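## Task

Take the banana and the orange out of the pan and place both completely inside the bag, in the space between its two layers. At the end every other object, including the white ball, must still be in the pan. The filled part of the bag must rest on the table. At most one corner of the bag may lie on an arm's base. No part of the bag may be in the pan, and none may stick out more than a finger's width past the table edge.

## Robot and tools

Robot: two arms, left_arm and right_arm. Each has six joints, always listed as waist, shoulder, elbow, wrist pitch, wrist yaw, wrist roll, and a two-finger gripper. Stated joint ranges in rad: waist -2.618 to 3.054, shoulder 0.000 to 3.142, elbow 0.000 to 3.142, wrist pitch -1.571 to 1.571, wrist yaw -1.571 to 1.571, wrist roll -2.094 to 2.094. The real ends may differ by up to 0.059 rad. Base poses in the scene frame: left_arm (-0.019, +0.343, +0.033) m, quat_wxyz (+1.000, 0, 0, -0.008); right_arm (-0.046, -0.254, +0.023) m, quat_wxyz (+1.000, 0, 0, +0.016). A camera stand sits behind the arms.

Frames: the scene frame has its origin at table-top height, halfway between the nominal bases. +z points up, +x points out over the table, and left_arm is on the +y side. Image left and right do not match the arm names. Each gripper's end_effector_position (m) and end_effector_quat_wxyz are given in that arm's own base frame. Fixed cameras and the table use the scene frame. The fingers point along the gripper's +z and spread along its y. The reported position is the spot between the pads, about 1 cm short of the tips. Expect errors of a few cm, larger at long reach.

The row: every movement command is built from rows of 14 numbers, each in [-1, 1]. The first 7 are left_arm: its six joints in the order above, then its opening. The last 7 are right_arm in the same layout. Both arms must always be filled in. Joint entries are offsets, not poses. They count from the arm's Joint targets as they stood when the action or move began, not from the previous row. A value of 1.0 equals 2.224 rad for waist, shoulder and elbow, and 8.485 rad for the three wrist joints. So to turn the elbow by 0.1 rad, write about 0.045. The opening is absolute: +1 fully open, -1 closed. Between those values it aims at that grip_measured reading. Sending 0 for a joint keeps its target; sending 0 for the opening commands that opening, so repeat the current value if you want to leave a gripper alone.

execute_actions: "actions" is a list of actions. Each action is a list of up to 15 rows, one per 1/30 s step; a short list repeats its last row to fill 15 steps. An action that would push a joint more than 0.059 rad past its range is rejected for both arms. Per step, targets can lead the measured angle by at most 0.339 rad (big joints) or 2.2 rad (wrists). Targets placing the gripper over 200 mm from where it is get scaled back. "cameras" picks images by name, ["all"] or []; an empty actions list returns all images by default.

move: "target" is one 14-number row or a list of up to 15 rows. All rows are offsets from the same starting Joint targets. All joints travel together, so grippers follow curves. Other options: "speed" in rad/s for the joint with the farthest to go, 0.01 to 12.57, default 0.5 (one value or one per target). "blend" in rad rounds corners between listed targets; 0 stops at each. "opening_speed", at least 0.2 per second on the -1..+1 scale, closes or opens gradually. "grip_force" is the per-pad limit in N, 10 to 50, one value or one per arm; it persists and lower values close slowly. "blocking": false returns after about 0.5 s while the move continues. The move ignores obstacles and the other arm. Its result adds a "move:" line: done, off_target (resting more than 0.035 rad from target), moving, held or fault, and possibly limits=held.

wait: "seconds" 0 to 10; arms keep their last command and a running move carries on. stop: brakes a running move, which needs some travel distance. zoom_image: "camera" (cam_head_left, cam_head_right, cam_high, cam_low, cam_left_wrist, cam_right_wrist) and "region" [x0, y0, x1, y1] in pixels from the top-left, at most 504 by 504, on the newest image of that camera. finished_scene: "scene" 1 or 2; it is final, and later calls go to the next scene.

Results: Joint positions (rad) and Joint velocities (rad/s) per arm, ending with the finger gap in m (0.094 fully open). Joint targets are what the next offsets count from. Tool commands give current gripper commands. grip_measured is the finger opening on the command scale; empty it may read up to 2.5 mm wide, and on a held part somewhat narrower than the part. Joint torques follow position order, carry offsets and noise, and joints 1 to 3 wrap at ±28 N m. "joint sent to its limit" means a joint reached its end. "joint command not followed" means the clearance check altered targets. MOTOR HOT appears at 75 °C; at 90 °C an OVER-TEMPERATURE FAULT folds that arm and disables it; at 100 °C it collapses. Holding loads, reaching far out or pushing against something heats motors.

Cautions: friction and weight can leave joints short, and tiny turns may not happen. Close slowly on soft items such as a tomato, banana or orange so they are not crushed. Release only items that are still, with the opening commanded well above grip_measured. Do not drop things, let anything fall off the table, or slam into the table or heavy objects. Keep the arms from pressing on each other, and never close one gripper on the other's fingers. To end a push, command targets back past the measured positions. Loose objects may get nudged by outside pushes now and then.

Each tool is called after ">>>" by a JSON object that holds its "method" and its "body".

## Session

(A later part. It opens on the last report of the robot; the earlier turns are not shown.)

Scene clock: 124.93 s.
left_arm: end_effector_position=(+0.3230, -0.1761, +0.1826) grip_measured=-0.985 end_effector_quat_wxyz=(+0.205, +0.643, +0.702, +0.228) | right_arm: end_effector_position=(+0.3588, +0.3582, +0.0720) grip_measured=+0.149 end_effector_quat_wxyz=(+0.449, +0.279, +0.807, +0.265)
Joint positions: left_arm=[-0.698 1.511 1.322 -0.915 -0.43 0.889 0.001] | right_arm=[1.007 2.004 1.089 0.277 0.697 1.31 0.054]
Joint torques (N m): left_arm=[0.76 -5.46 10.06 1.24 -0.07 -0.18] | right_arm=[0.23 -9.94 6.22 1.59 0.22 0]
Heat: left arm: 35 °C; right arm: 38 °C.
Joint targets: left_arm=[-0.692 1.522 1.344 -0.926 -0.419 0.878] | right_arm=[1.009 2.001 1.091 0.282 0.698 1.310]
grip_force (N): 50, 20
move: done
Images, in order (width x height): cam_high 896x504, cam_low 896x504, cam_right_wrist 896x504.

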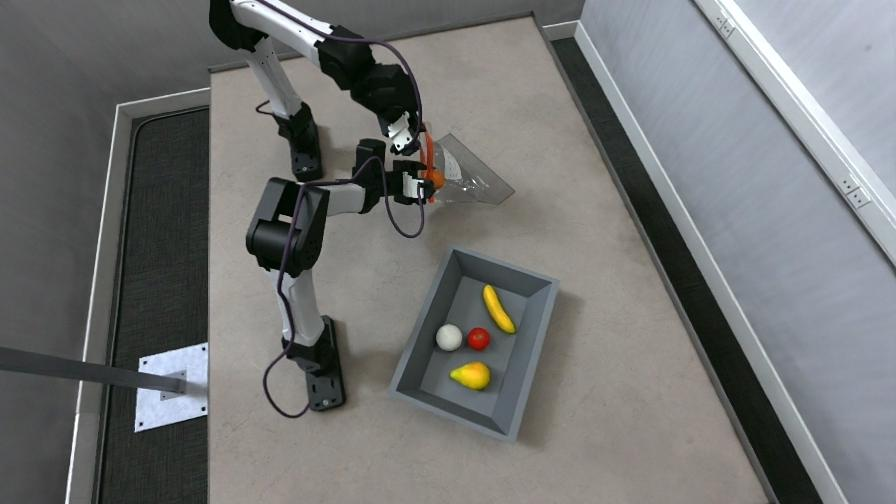

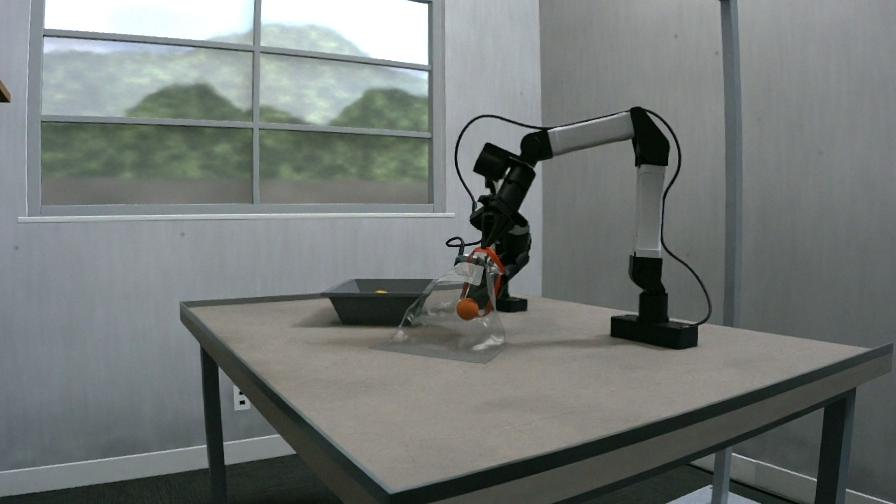

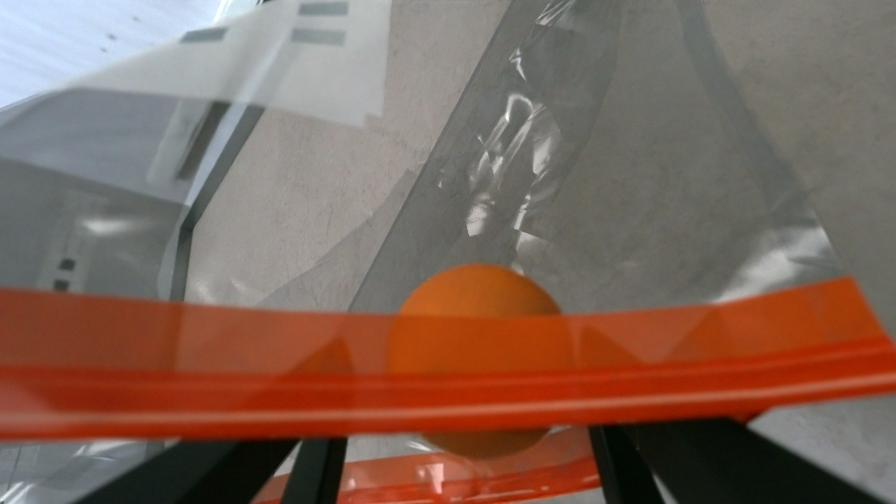

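>>> {"method": "move", "body": {"target": [[0,0,0,0,0,0,-1,0.0513,-0.0832,-0.0373,-0.0133,0.0101,0.0087,0.15],[0,0,0,0,0,0,-1,0.0805,-0.1475,-0.0949,-0.0235,0.0165,0.0167,0.15],[0,0,0,0,0,0,-1,-0.0490,-0.3152,0.0040,-0.1393,-0.0233,0.0224,0.15],[0,0,0,0,0,0,-1,-0.5319,0.0895,0.5211,-0.2159,-0.1176,-0.3984,0.15]], "speed": [0.3,0.5,1.0,1.5], "blend": [0.03,0.05,0.15,0], "cameras": ["all"]}}

>>> {"method": "zoom_image", "body": {"camera": "cam_low", "region": [400, 210, 560, 350]}}

>>> {"method": "zoom_image", "body": {"camera": "cam_high", "region": [370, 80, 570, 240]}}

Scene clock: 134.97 s.
left_arm: end_effector_position=(+0.3230, -0.1761, +0.1826) grip_measured=-0.985 end_effector_quat_wxyz=(+0.205, +0.643, +0.702, +0.228) | right_arm: end_effector_position=(+0.4331, -0.0260, +0.1574) grip_measured=+0.149 end_effector_quat_wxyz=(-0.143, +0.804, -0.576, -0.034)
Joint positions: left_arm=[-0.698 1.511 1.322 -0.915 -0.43 0.889 0.001] | right_arm=[-0.174 2.188 2.225 -1.542 -0.287 -2.062 0.054]
Joint torques (N m): left_arm=[0.68 -5.48 10.02 1.24 -0.07 -0.18] | right_arm=[-0.01 -9.84 8.29 0.24 -0.35 -0.03]
Heat: left arm: 34 °C; right arm: 38 °C.
Joint targets: left_arm=[-0.692 1.522 1.344 -0.926 -0.419 0.878] | right_arm=[-0.174 2.201 2.250 -1.550 -0.300 -2.070]
grip_force (N): 50, 20
move: done

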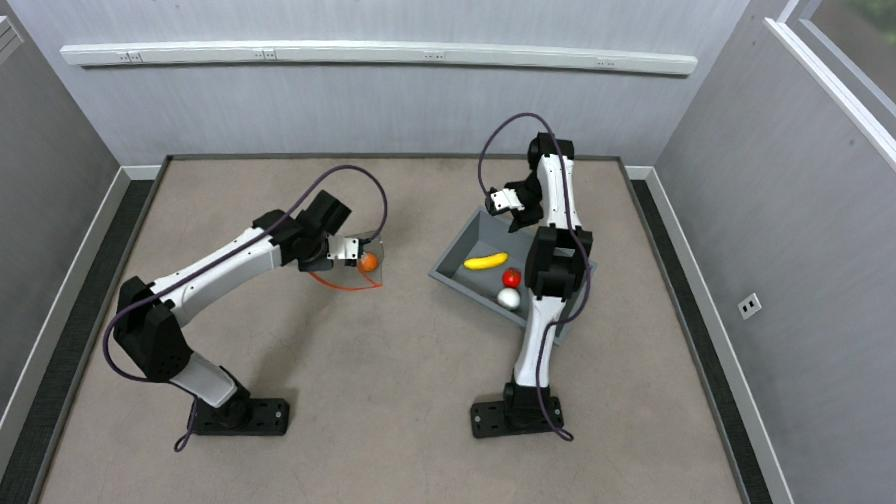

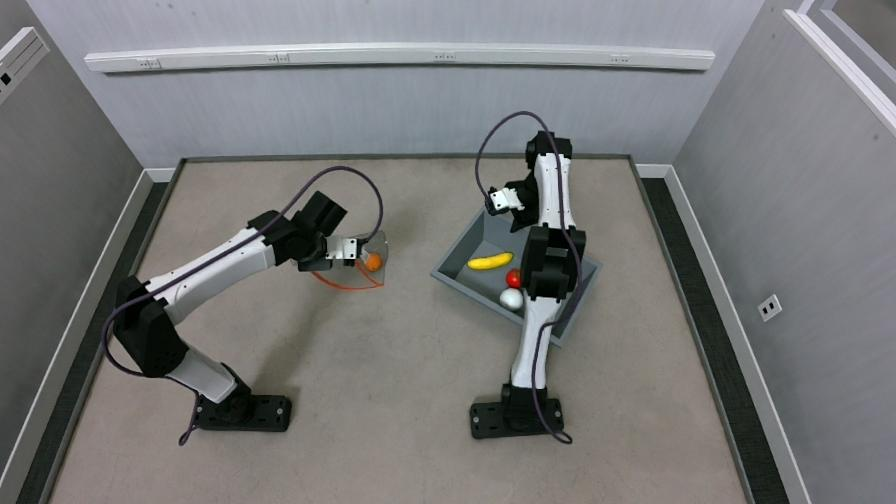

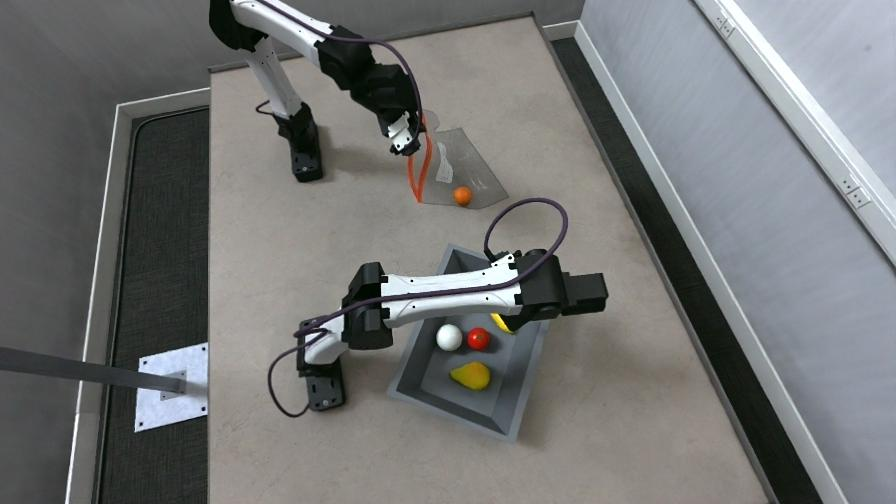

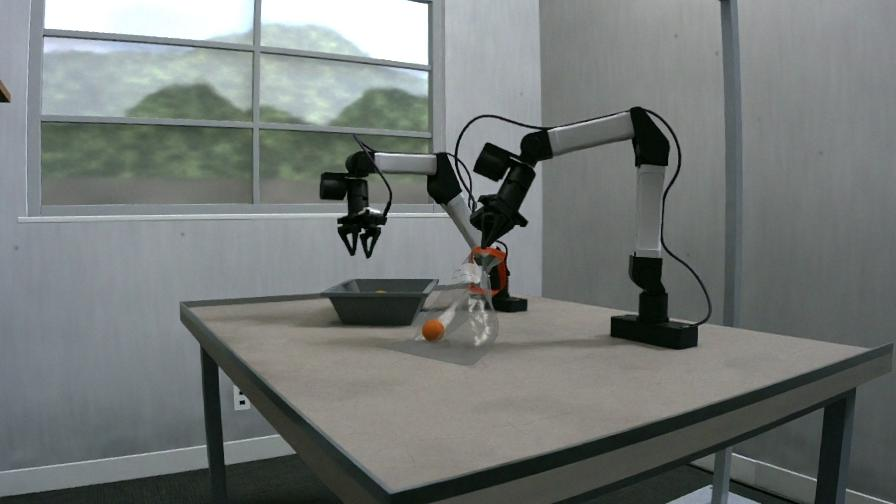

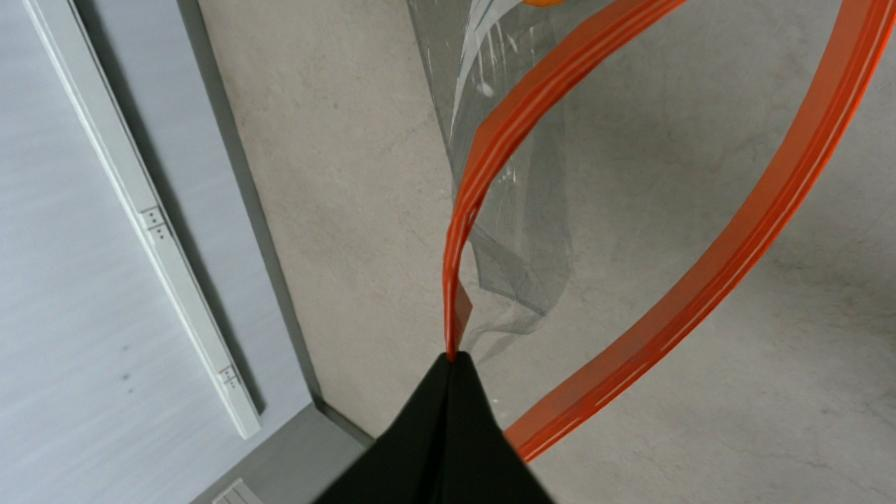

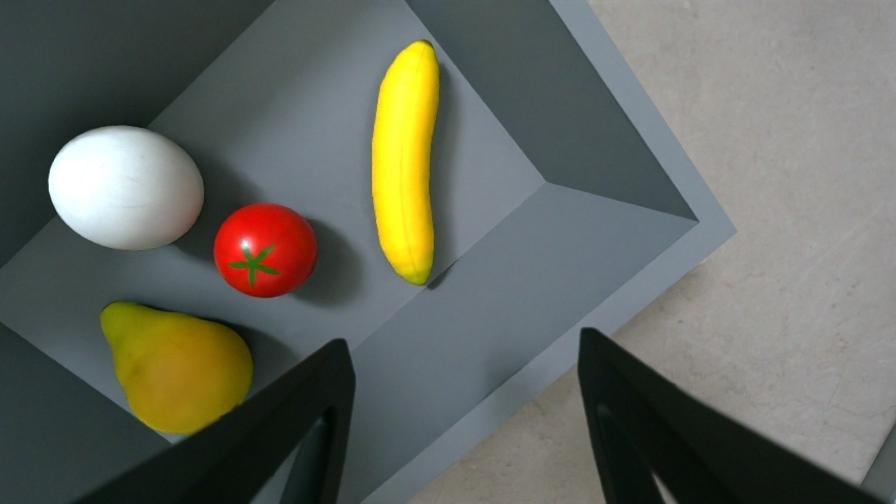

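Scaled by 3.150 from the camera's 896x504 image, which has a finer 1280x720 frame.

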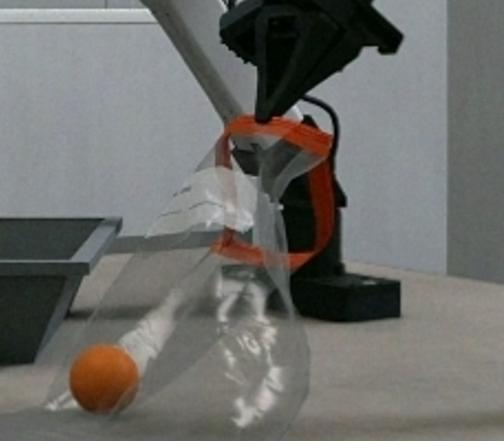

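Scaled by 2.520 from the camera's 896x504 image, which has a finer 1280x720 frame.

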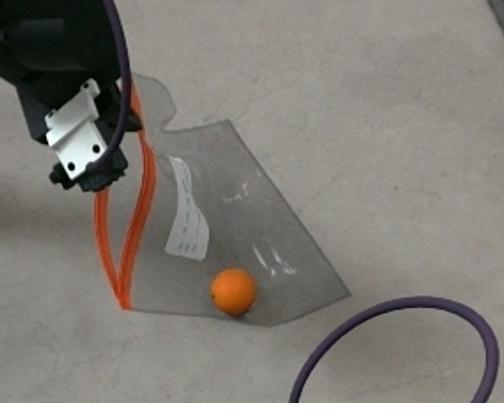

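>>> {"method": "move", "body": {"target": [[0,0,0,0,0,0,-1,0.0072,0.1014,-0.0279,0.0058,-0.0008,0,0.25],[0,0,0,0,0,0,-1,0.0072,0.1119,-0.0985,0.0270,-0.0008,0,0.25],[0,0,0,0,0,0,-1,0.0072,0.1119,-0.0985,0.0270,-0.0008,0,-0.5]], "speed": [0.5,0.3,0.3], "blend": [0.03,0,0], "grip_force": [50,25], "opening_speed": 0.7, "cameras": ["cam_right_wrist","cam_high"]}}

Scene clock: 140.23 s.
left_arm: end_effector_position=(+0.3230, -0.1761, +0.1826) grip_measured=-0.985 end_effector_quat_wxyz=(+0.205, +0.643, +0.702, +0.228) | right_arm: end_effector_position=(+0.4343, -0.0191, +0.0074) grip_measured=-0.427 end_effector_quat_wxyz=(-0.099, +0.796, -0.582, -0.136)
Joint positions: left_arm=[-0.698 1.511 1.322 -0.915 -0.43 0.889 0.001] | right_arm=[-0.162 2.434 2.033 -1.328 -0.3 -2.065 0.027]
Joint velocities: left_arm=[within noise] | right_arm=[0.002 -0.002 -0.012 0.007 -0.051 -0.037 0.005]
Joint torques (N m): left_arm=[0.68 -5.45 10.02 1.24 -0.07 -0.18] | right_arm=[0.46 -10.99 5.48 -0.03 -0.3 -0.01]
Heat: left arm: 34 °C; right arm: 40 °C.
Joint targets: left_arm=[-0.692 1.522 1.344 -0.926 -0.419 0.878] | right_arm=[-0.158 2.449 2.031 -1.321 -0.307 -2.070]
grip_force (N): 50, 25
move: done
Images, in order (width x height): cam_high 896x504, cam_right_wrist 896x504.

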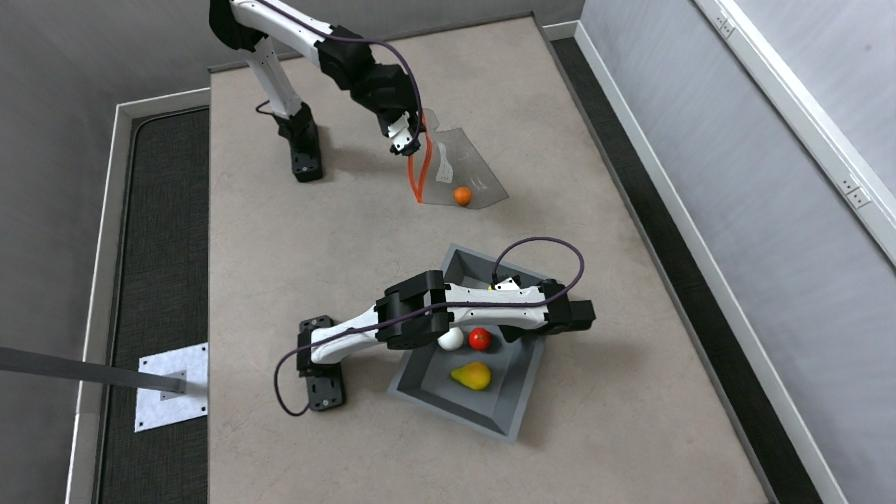

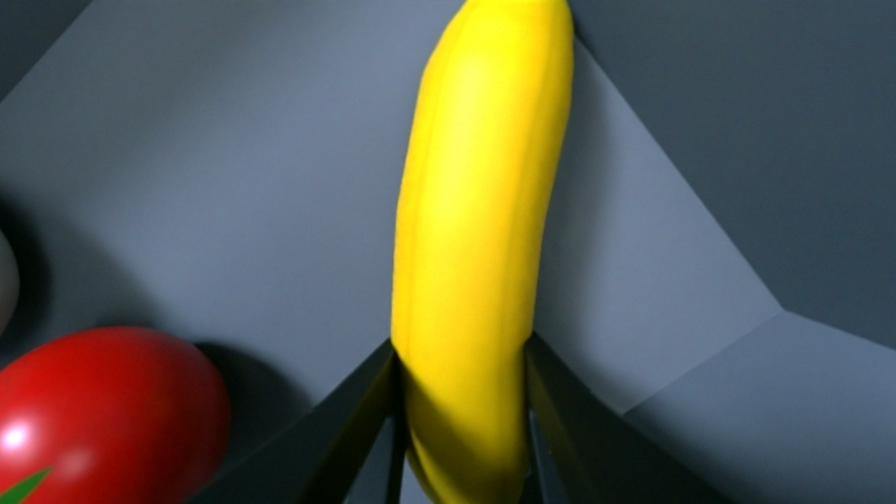

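>>> {"method": "move", "body": {"target": [[0,0,0,0,0,0,-1,0,-0.0101,0.0706,-0.0212,0,0,-0.5],[0,0,0,0,0,0,-1,0,-0.1120,0.0985,-0.0270,0.0008,0,-0.5],[0,0,0,0,0,0,-1,0.2509,-0.4267,-0.2163,-0.0093,0.0362,0.1379,-0.5],[0,0,0,0,0,0,-1,0.4663,-0.3794,-0.3714,0.0509,0.0529,0.2975,-0.5]], "speed": [0.4,0.6,0.9,1.0], "blend": [0.03,0.08,0.15,0], "cameras": ["cam_right_wrist","cam_high","cam_low","cam_head_left"]}}

Scene clock: 146.67 s.
left_arm: end_effector_position=(+0.3230, -0.1761, +0.1826) grip_measured=-0.985 end_effector_quat_wxyz=(+0.205, +0.643, +0.702, +0.228) | right_arm: end_effector_position=(+0.2378, +0.2489, +0.1022) grip_measured=-0.437 end_effector_quat_wxyz=(+0.148, -0.201, +0.968, +0.033)
Joint positions: left_arm=[-0.698 1.511 1.322 -0.915 -0.43 0.889 0.001] | right_arm=[0.874 1.598 1.206 -0.904 0.131 0.446 0.026]
Joint torques (N m): left_arm=[0.73 -5.49 10.03 1.25 -0.08 -0.18] | right_arm=[0.51 -5.97 6.39 0.98 0.18 0.16]
Heat: left arm: 35 °C; right arm: 41 °C.
Joint targets: left_arm=[-0.692 1.522 1.344 -0.926 -0.419 0.878] | right_arm=[0.879 1.606 1.205 -0.889 0.142 0.454]
grip_force (N): 50, 25
move: done
Images, in order (width x height): cam_head_left 896x504, cam_high 896x504, cam_low 896x504, cam_right_wrist 896x504.

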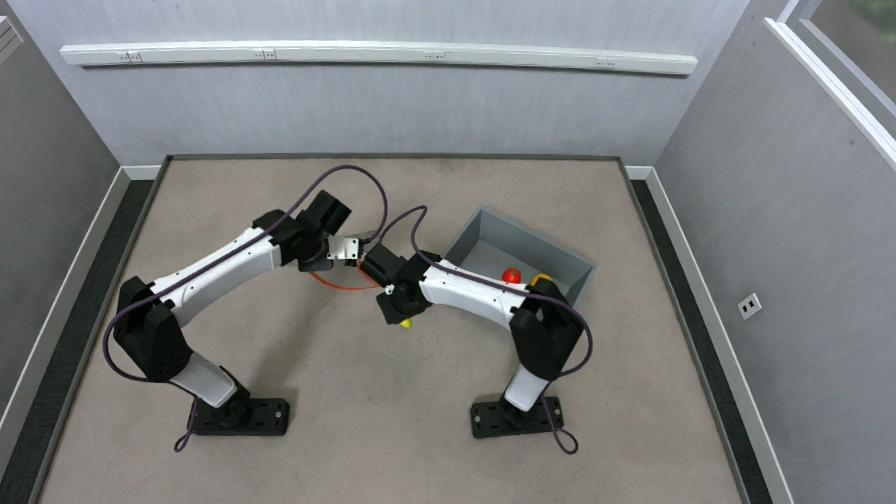

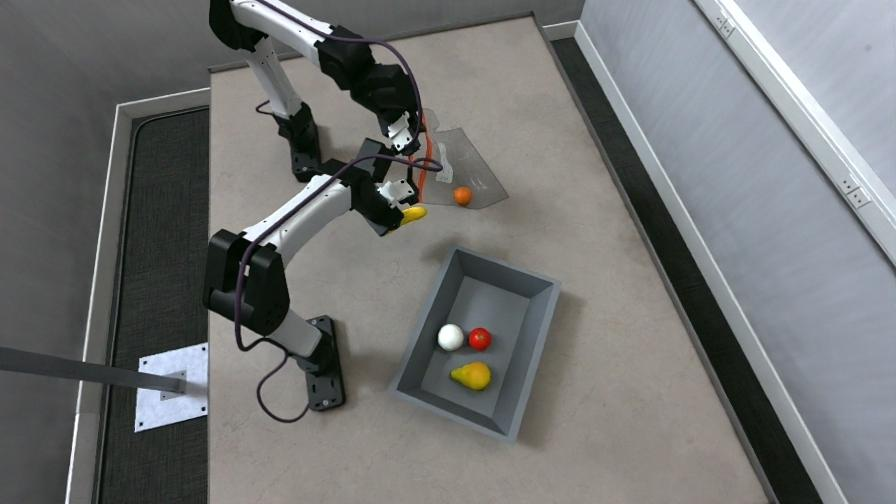

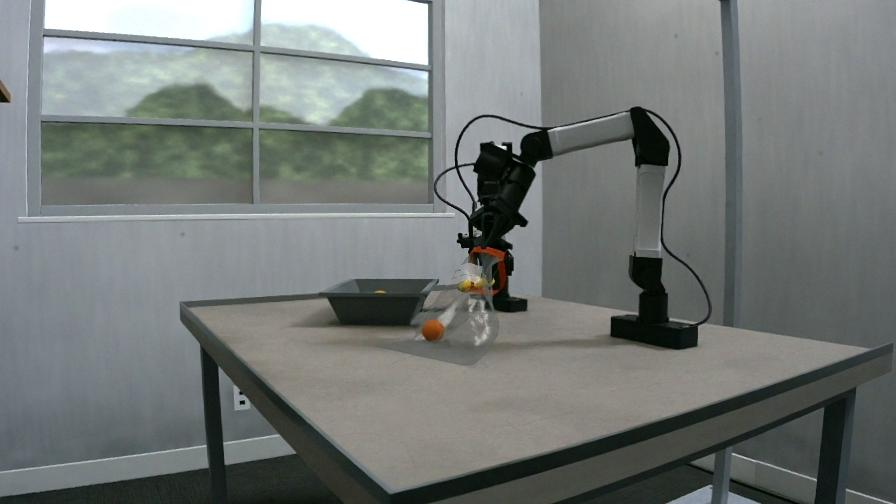

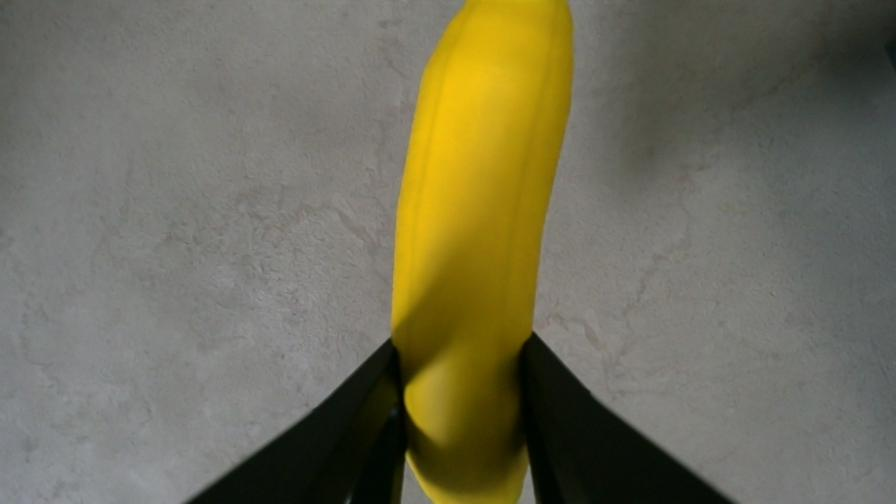

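>>> {"method": "move", "body": {"target": [[0,0,0,0,0,0,-1,0,0.0677,-0.1264,0.0510,0,0,-0.5],[0,0,0,0,0,0,-1,0,0.0677,-0.1264,0.0510,0,0,0.0],[0,0,0,0,0,0,-1,0.0352,-0.0006,-0.2551,0.0970,0.0193,0.0016,0.0],[0,0,0,0,0,0,-1,0.0735,0.0281,-0.3717,0.1659,0.0408,-0.0031,0.0]], "speed": [0.35,0.35,0.5,0.5], "blend": [0,0,0.05,0], "opening_speed": 0.8, "cameras": ["cam_right_wrist","cam_low","cam_high"]}}

>>> {"method": "zoom_image", "body": {"camera": "cam_low", "region": [400, 210, 560, 350]}}

>>> {"method": "zoom_image", "body": {"camera": "cam_high", "region": [330, 110, 530, 270]}}

Scene clock: 153.53 s.
left_arm: end_effector_position=(+0.3230, -0.1761, +0.1826) grip_measured=-0.985 end_effector_quat_wxyz=(+0.205, +0.643, +0.702, +0.228) | right_arm: end_effector_position=(+0.2392, +0.2465, -0.0012) grip_measured=-0.001 end_effector_quat_wxyz=(+0.424, -0.178, +0.883, +0.090)
Joint positions: left_arm=[-0.698 1.511 1.322 -0.915 -0.43 0.889 0.001] | right_arm=[1.035 1.658 0.381 0.5 0.477 0.436 0.047]
Joint torques (N m): left_arm=[0.72 -5.5 10.03 1.24 -0.07 -0.18] | right_arm=[0.73 -4.37 4.23 1.7 0.29 -0.05]
Heat: left arm: 35 °C; right arm: 40 °C.
Joint targets: left_arm=[-0.692 1.522 1.344 -0.926 -0.419 0.878] | right_arm=[1.042 1.668 0.378 0.519 0.489 0.428]
grip_force (N): 50, 25
move: done; target 2's new numbers were sent with right_arm's wrist pitch 0.042 rad from that target
Images, in order (width x height): cam_high 896x504, cam_low 896x504, cam_right_wrist 896x504.

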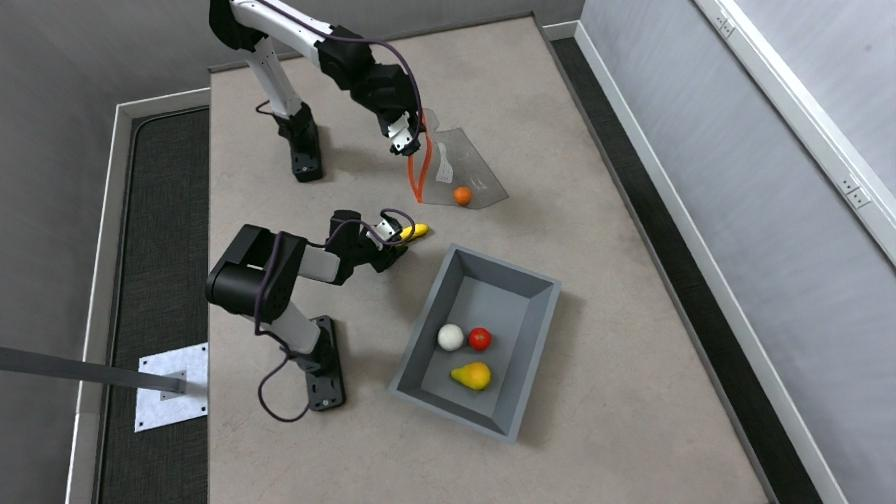

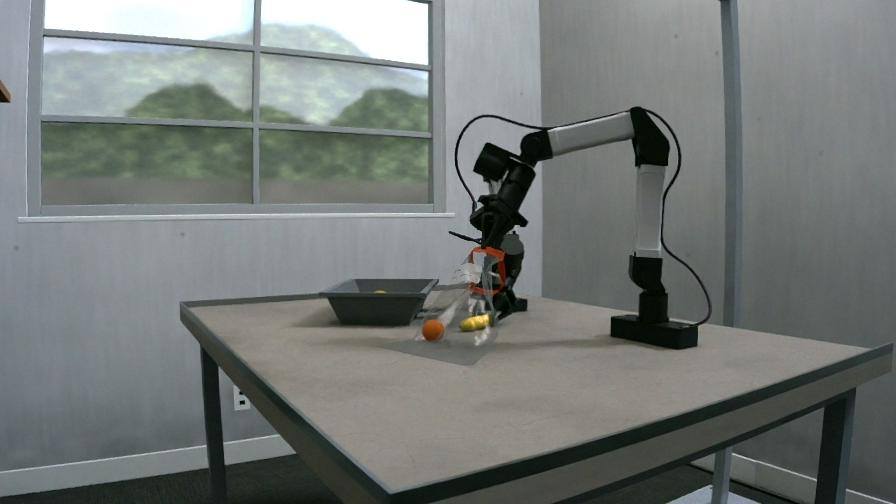

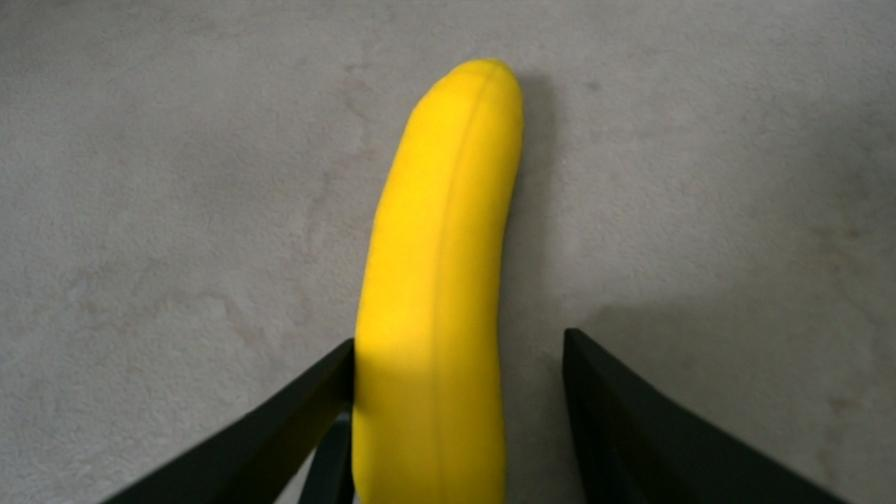

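Scaled by 3.150 from the camera's 896x504 image, which has a finer 1280x720 frame.

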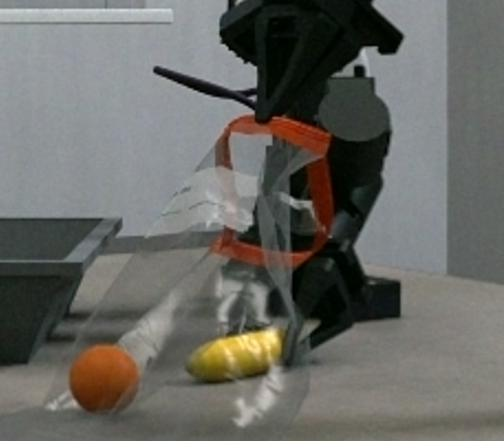

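Scaled by 2.520 from the camera's 896x504 image, which has a finer 1280x720 frame.

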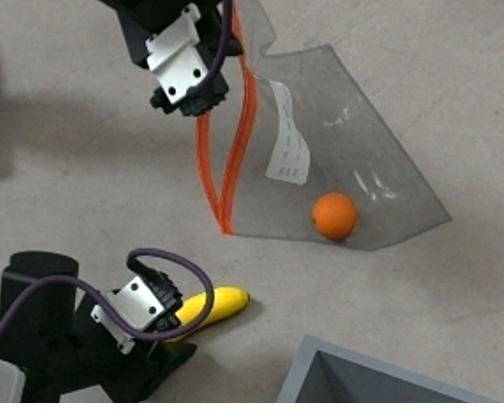

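>>> {"method": "move", "body": {"target": [[0,0,0,0,0,0,-1,0.0216,0.0911,-0.0529,0.0600,0.0130,-0.0085,0.0],[0,0,0,0,0,0,-1,0.0216,0.0911,-0.0529,0.0600,0.0130,-0.0085,-0.5]], "speed": 0.4, "grip_force": [50,28], "opening_speed": 0.7, "cameras": ["cam_right_wrist","cam_low"]}}

>>> {"method": "zoom_image", "body": {"camera": "cam_low", "region": [400, 210, 560, 350]}}

Scene clock: 158.13 s.
left_arm: end_effector_position=(+0.3230, -0.1761, +0.1826) grip_measured=-0.985 end_effector_quat_wxyz=(+0.205, +0.643, +0.702, +0.228) | right_arm: end_effector_position=(+0.2403, +0.2472, -0.0015) grip_measured=-0.407 end_effector_quat_wxyz=(+0.507, -0.169, +0.838, +0.107)
Joint positions: left_arm=[-0.698 1.511 1.322 -0.915 -0.43 0.889 0.001] | right_arm=[1.083 1.861 0.263 1.008 0.588 0.364 0.028]
Joint torques (N m): left_arm=[0.7 -5.44 10.03 1.25 -0.07 -0.17] | right_arm=[0.76 -4.57 2.62 1.86 0.26 -0.04]
Heat: left arm: 35 °C; right arm: 39 °C.
Joint targets: left_arm=[-0.692 1.522 1.344 -0.926 -0.419 0.878] | right_arm=[1.091 1.871 0.260 1.028 0.599 0.356]
grip_force (N): 50, 28
move: done
Images, in order (width x height): cam_low 896x504, cam_right_wrist 896x504.

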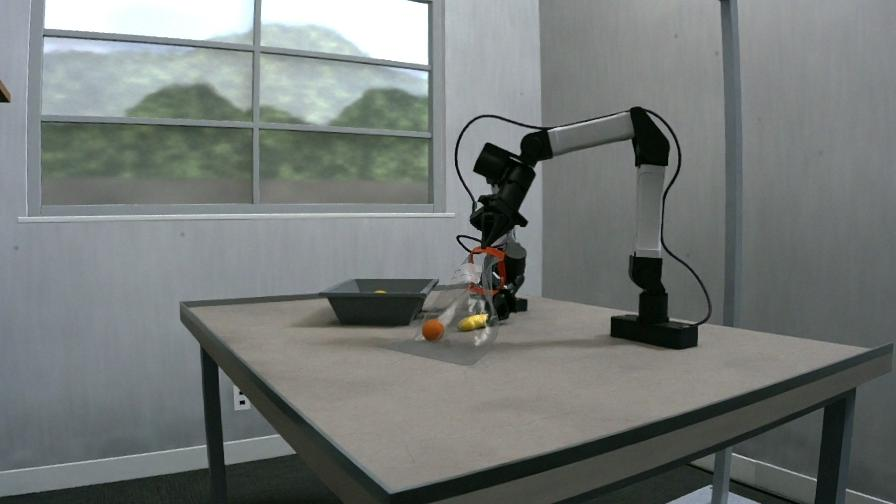

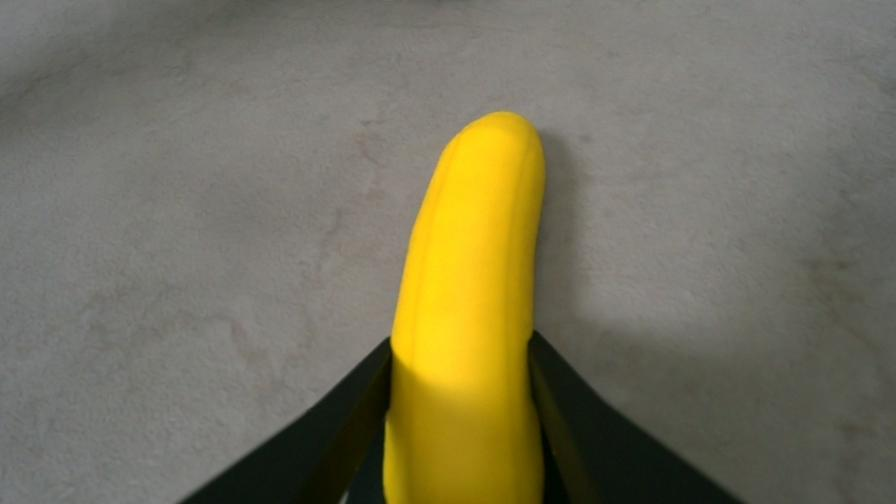

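Scaled by 3.150 from the camera's 896x504 image, which has a finer 1280x720 frame.

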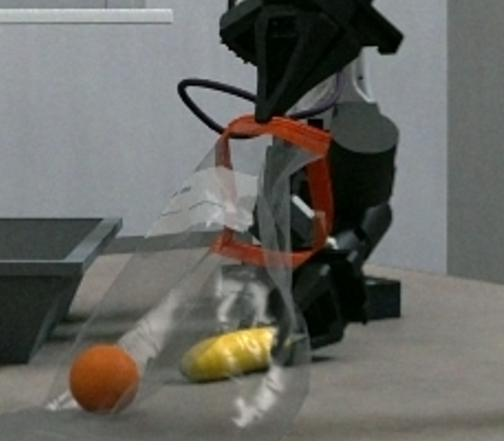

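>>> {"method": "move", "body": {"target": [[0,0,0,0,0,0,-1,0.0940,-0.2792,0.0854,-0.1094,0.0060,0.0405,-0.5],[0,0,0,0,0,0,-1,0.1263,-0.2329,0.2464,-0.1333,0.0095,0.1519,-0.5]], "speed": [0.7,0.8], "blend": [0.08,0], "cameras": ["cam_right_wrist","cam_low","cam_high"]}}

>>> {"method": "zoom_image", "body": {"camera": "cam_low", "region": [400, 210, 560, 350]}}

>>> {"method": "zoom_image", "body": {"camera": "cam_high", "region": [330, 80, 530, 240]}}

Scene clock: 163.70 s.
left_arm: end_effector_position=(+0.3230, -0.1761, +0.1826) grip_measured=-0.985 end_effector_quat_wxyz=(+0.205, +0.643, +0.702, +0.228) | right_arm: end_effector_position=(+0.1799, +0.3354, +0.1607) grip_measured=-0.413 end_effector_quat_wxyz=(+0.322, +0.257, +0.823, +0.391)
Joint positions: left_arm=[-0.698 1.511 1.322 -0.915 -0.43 0.889 0.001] | right_arm=[1.365 1.342 0.781 -0.105 0.666 1.638 0.028]
Joint torques (N m): left_arm=[0.69 -5.49 10.06 1.24 -0.07 -0.18] | right_arm=[0.69 -3.89 9.62 1.55 0.33 0.04]
Heat: left arm: 35 °C; right arm: 38 °C.
Joint targets: left_arm=[-0.692 1.522 1.344 -0.926 -0.419 0.878] | right_arm=[1.372 1.353 0.808 -0.103 0.679 1.644]
grip_force (N): 50, 28
move: done
Images, in order (width x height): cam_high 896x504, cam_low 896x504, cam_right_wrist 896x504.

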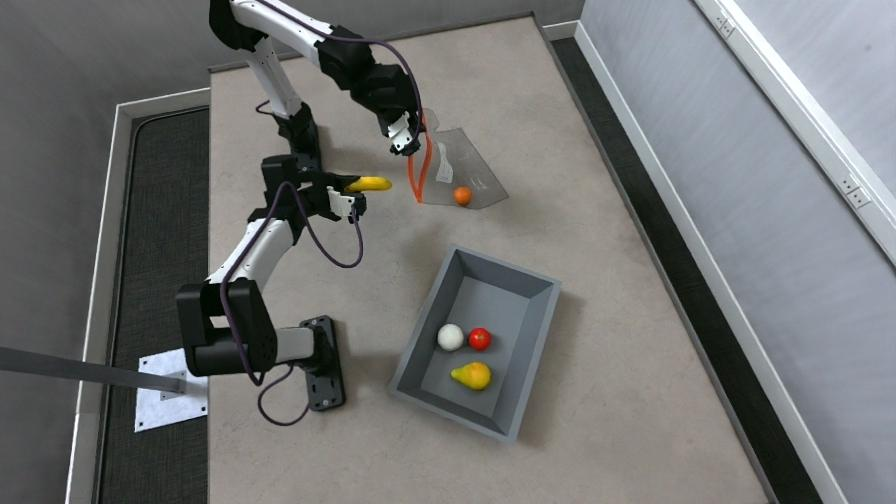

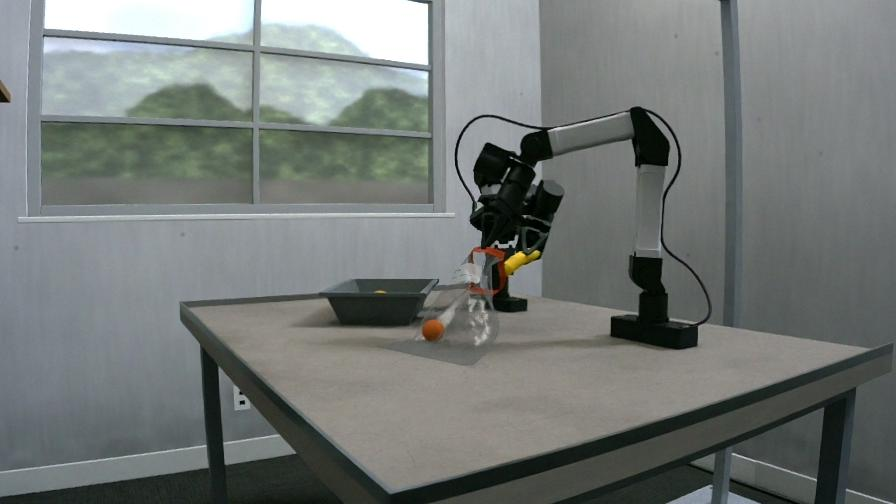

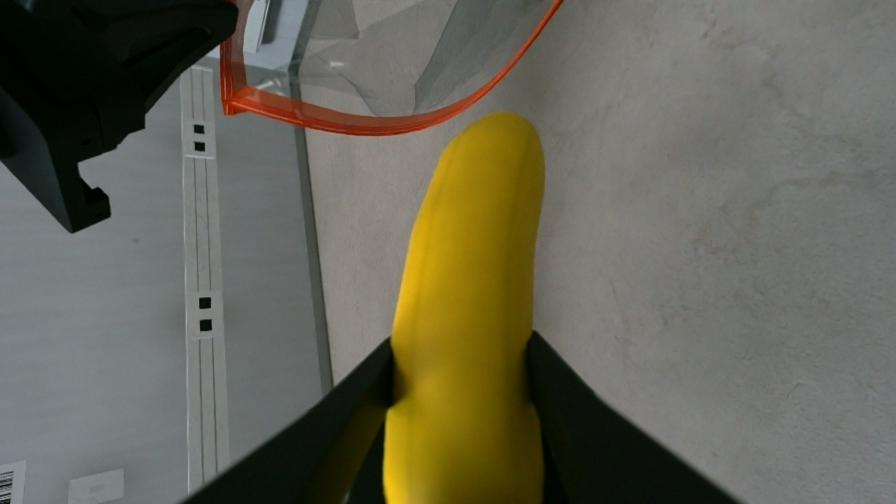

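Scaled by 3.150 from the camera's 896x504 image, which has a finer 1280x720 frame.

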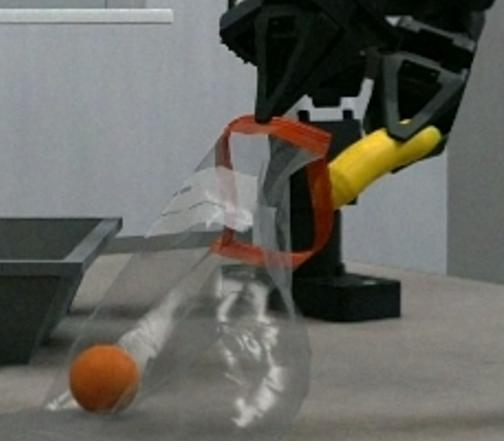

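Scaled by 2.520 from the camera's 896x504 image, which has a finer 1280x720 frame.

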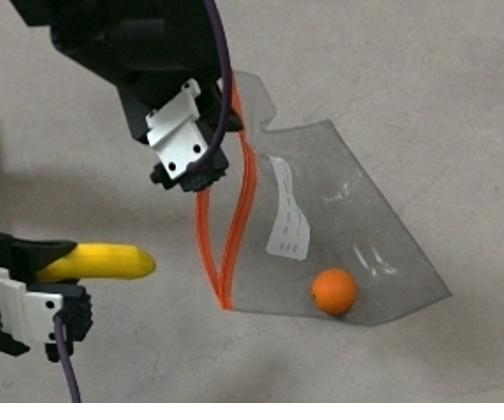

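>>> {"method": "move", "body": {"target": [[0,0,0,0,0,0,-1,-0.0238,-0.0027,0.0609,-0.0138,-0.0048,-0.0046,-0.5],[0,0,0,0,0,0,-1,-0.1143,0.0813,0.0506,0.0191,-0.0246,-0.0200,-0.5]], "speed": [0.5,0.25], "blend": [0.02,0], "cameras": ["cam_right_wrist","cam_low","cam_high"]}}

>>> {"method": "zoom_image", "body": {"camera": "cam_low", "region": [400, 210, 560, 350]}}

>>> {"method": "zoom_image", "body": {"camera": "cam_high", "region": [330, 80, 530, 240]}}

Scene clock: 167.73 s.
left_arm: end_effector_position=(+0.3230, -0.1761, +0.1826) grip_measured=-0.985 end_effector_quat_wxyz=(+0.205, +0.643, +0.702, +0.228) | right_arm: end_effector_position=(+0.2613, +0.3581, +0.1637) grip_measured=-0.413 end_effector_quat_wxyz=(+0.324, +0.265, +0.818, +0.395)
Joint positions: left_arm=[-0.698 1.511 1.322 -0.915 -0.43 0.889 0.001] | right_arm=[1.122 1.525 0.919 0.037 0.478 1.484 0.028]
Joint torques (N m): left_arm=[0.72 -5.49 10.04 1.24 -0.07 -0.18] | right_arm=[-0.46 -5.81 7.23 1.88 0.02 -0.08]
Heat: left arm: 36 °C; right arm: 38 °C.
Joint targets: left_arm=[-0.692 1.522 1.344 -0.926 -0.419 0.878] | right_arm=[1.117 1.534 0.921 0.059 0.471 1.475]
grip_force (N): 50, 28
move: done
Images, in order (width x height): cam_high 896x504, cam_low 896x504, cam_right_wrist 896x504.

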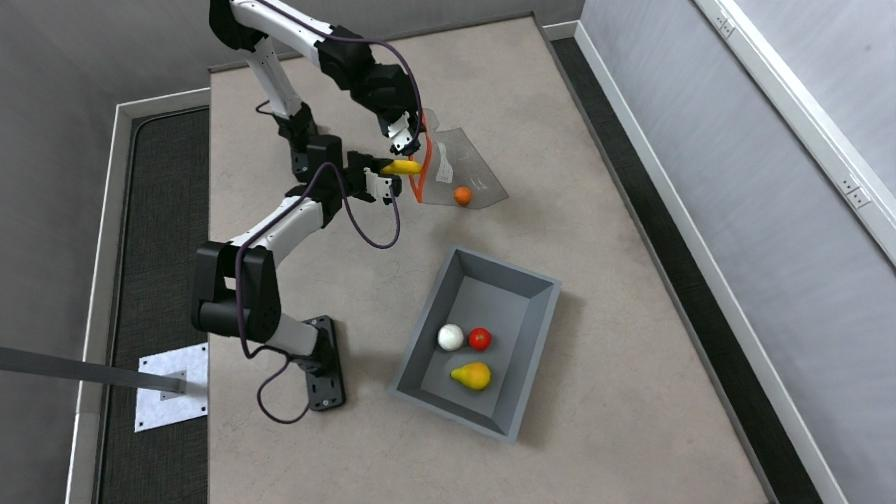

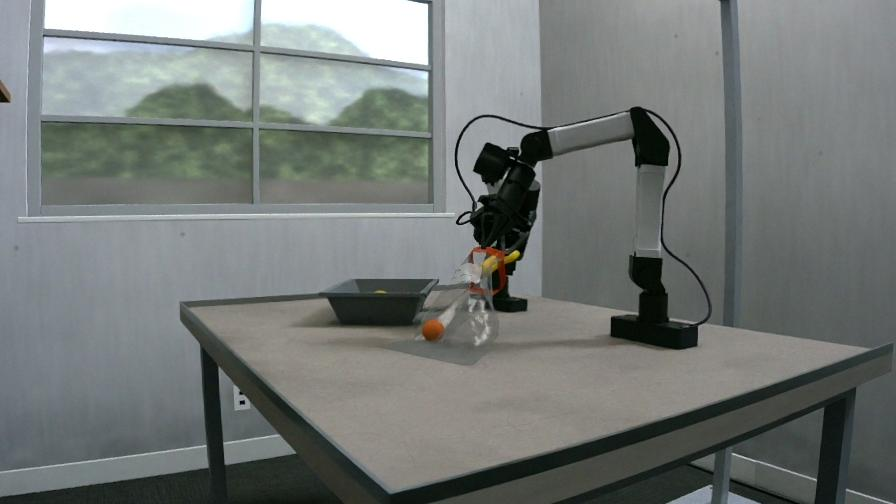

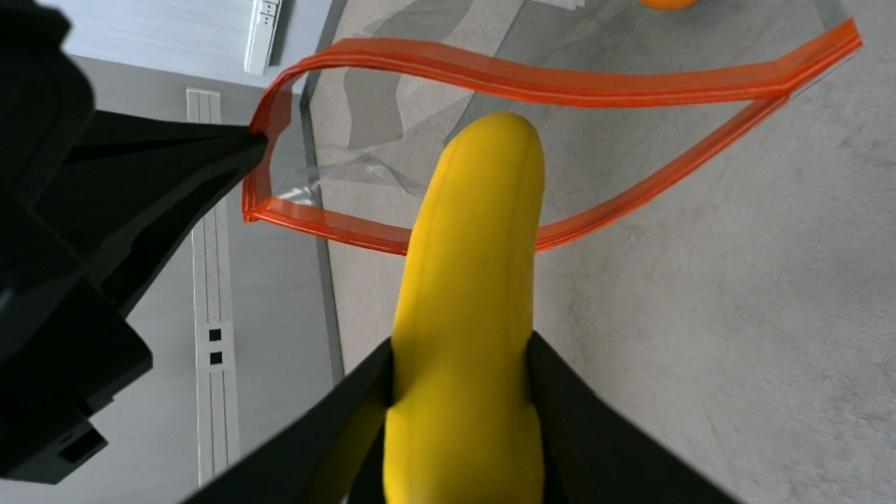

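Scaled by 3.150 from the camera's 896x504 image, which has a finer 1280x720 frame.

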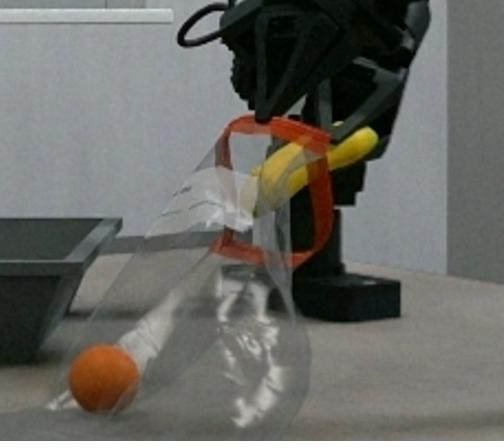

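Scaled by 2.520 from the camera's 896x504 image, which has a finer 1280x720 frame.

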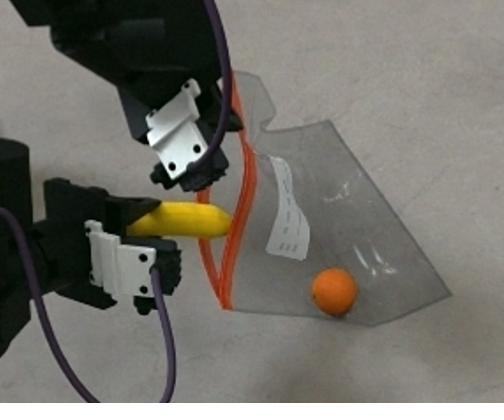

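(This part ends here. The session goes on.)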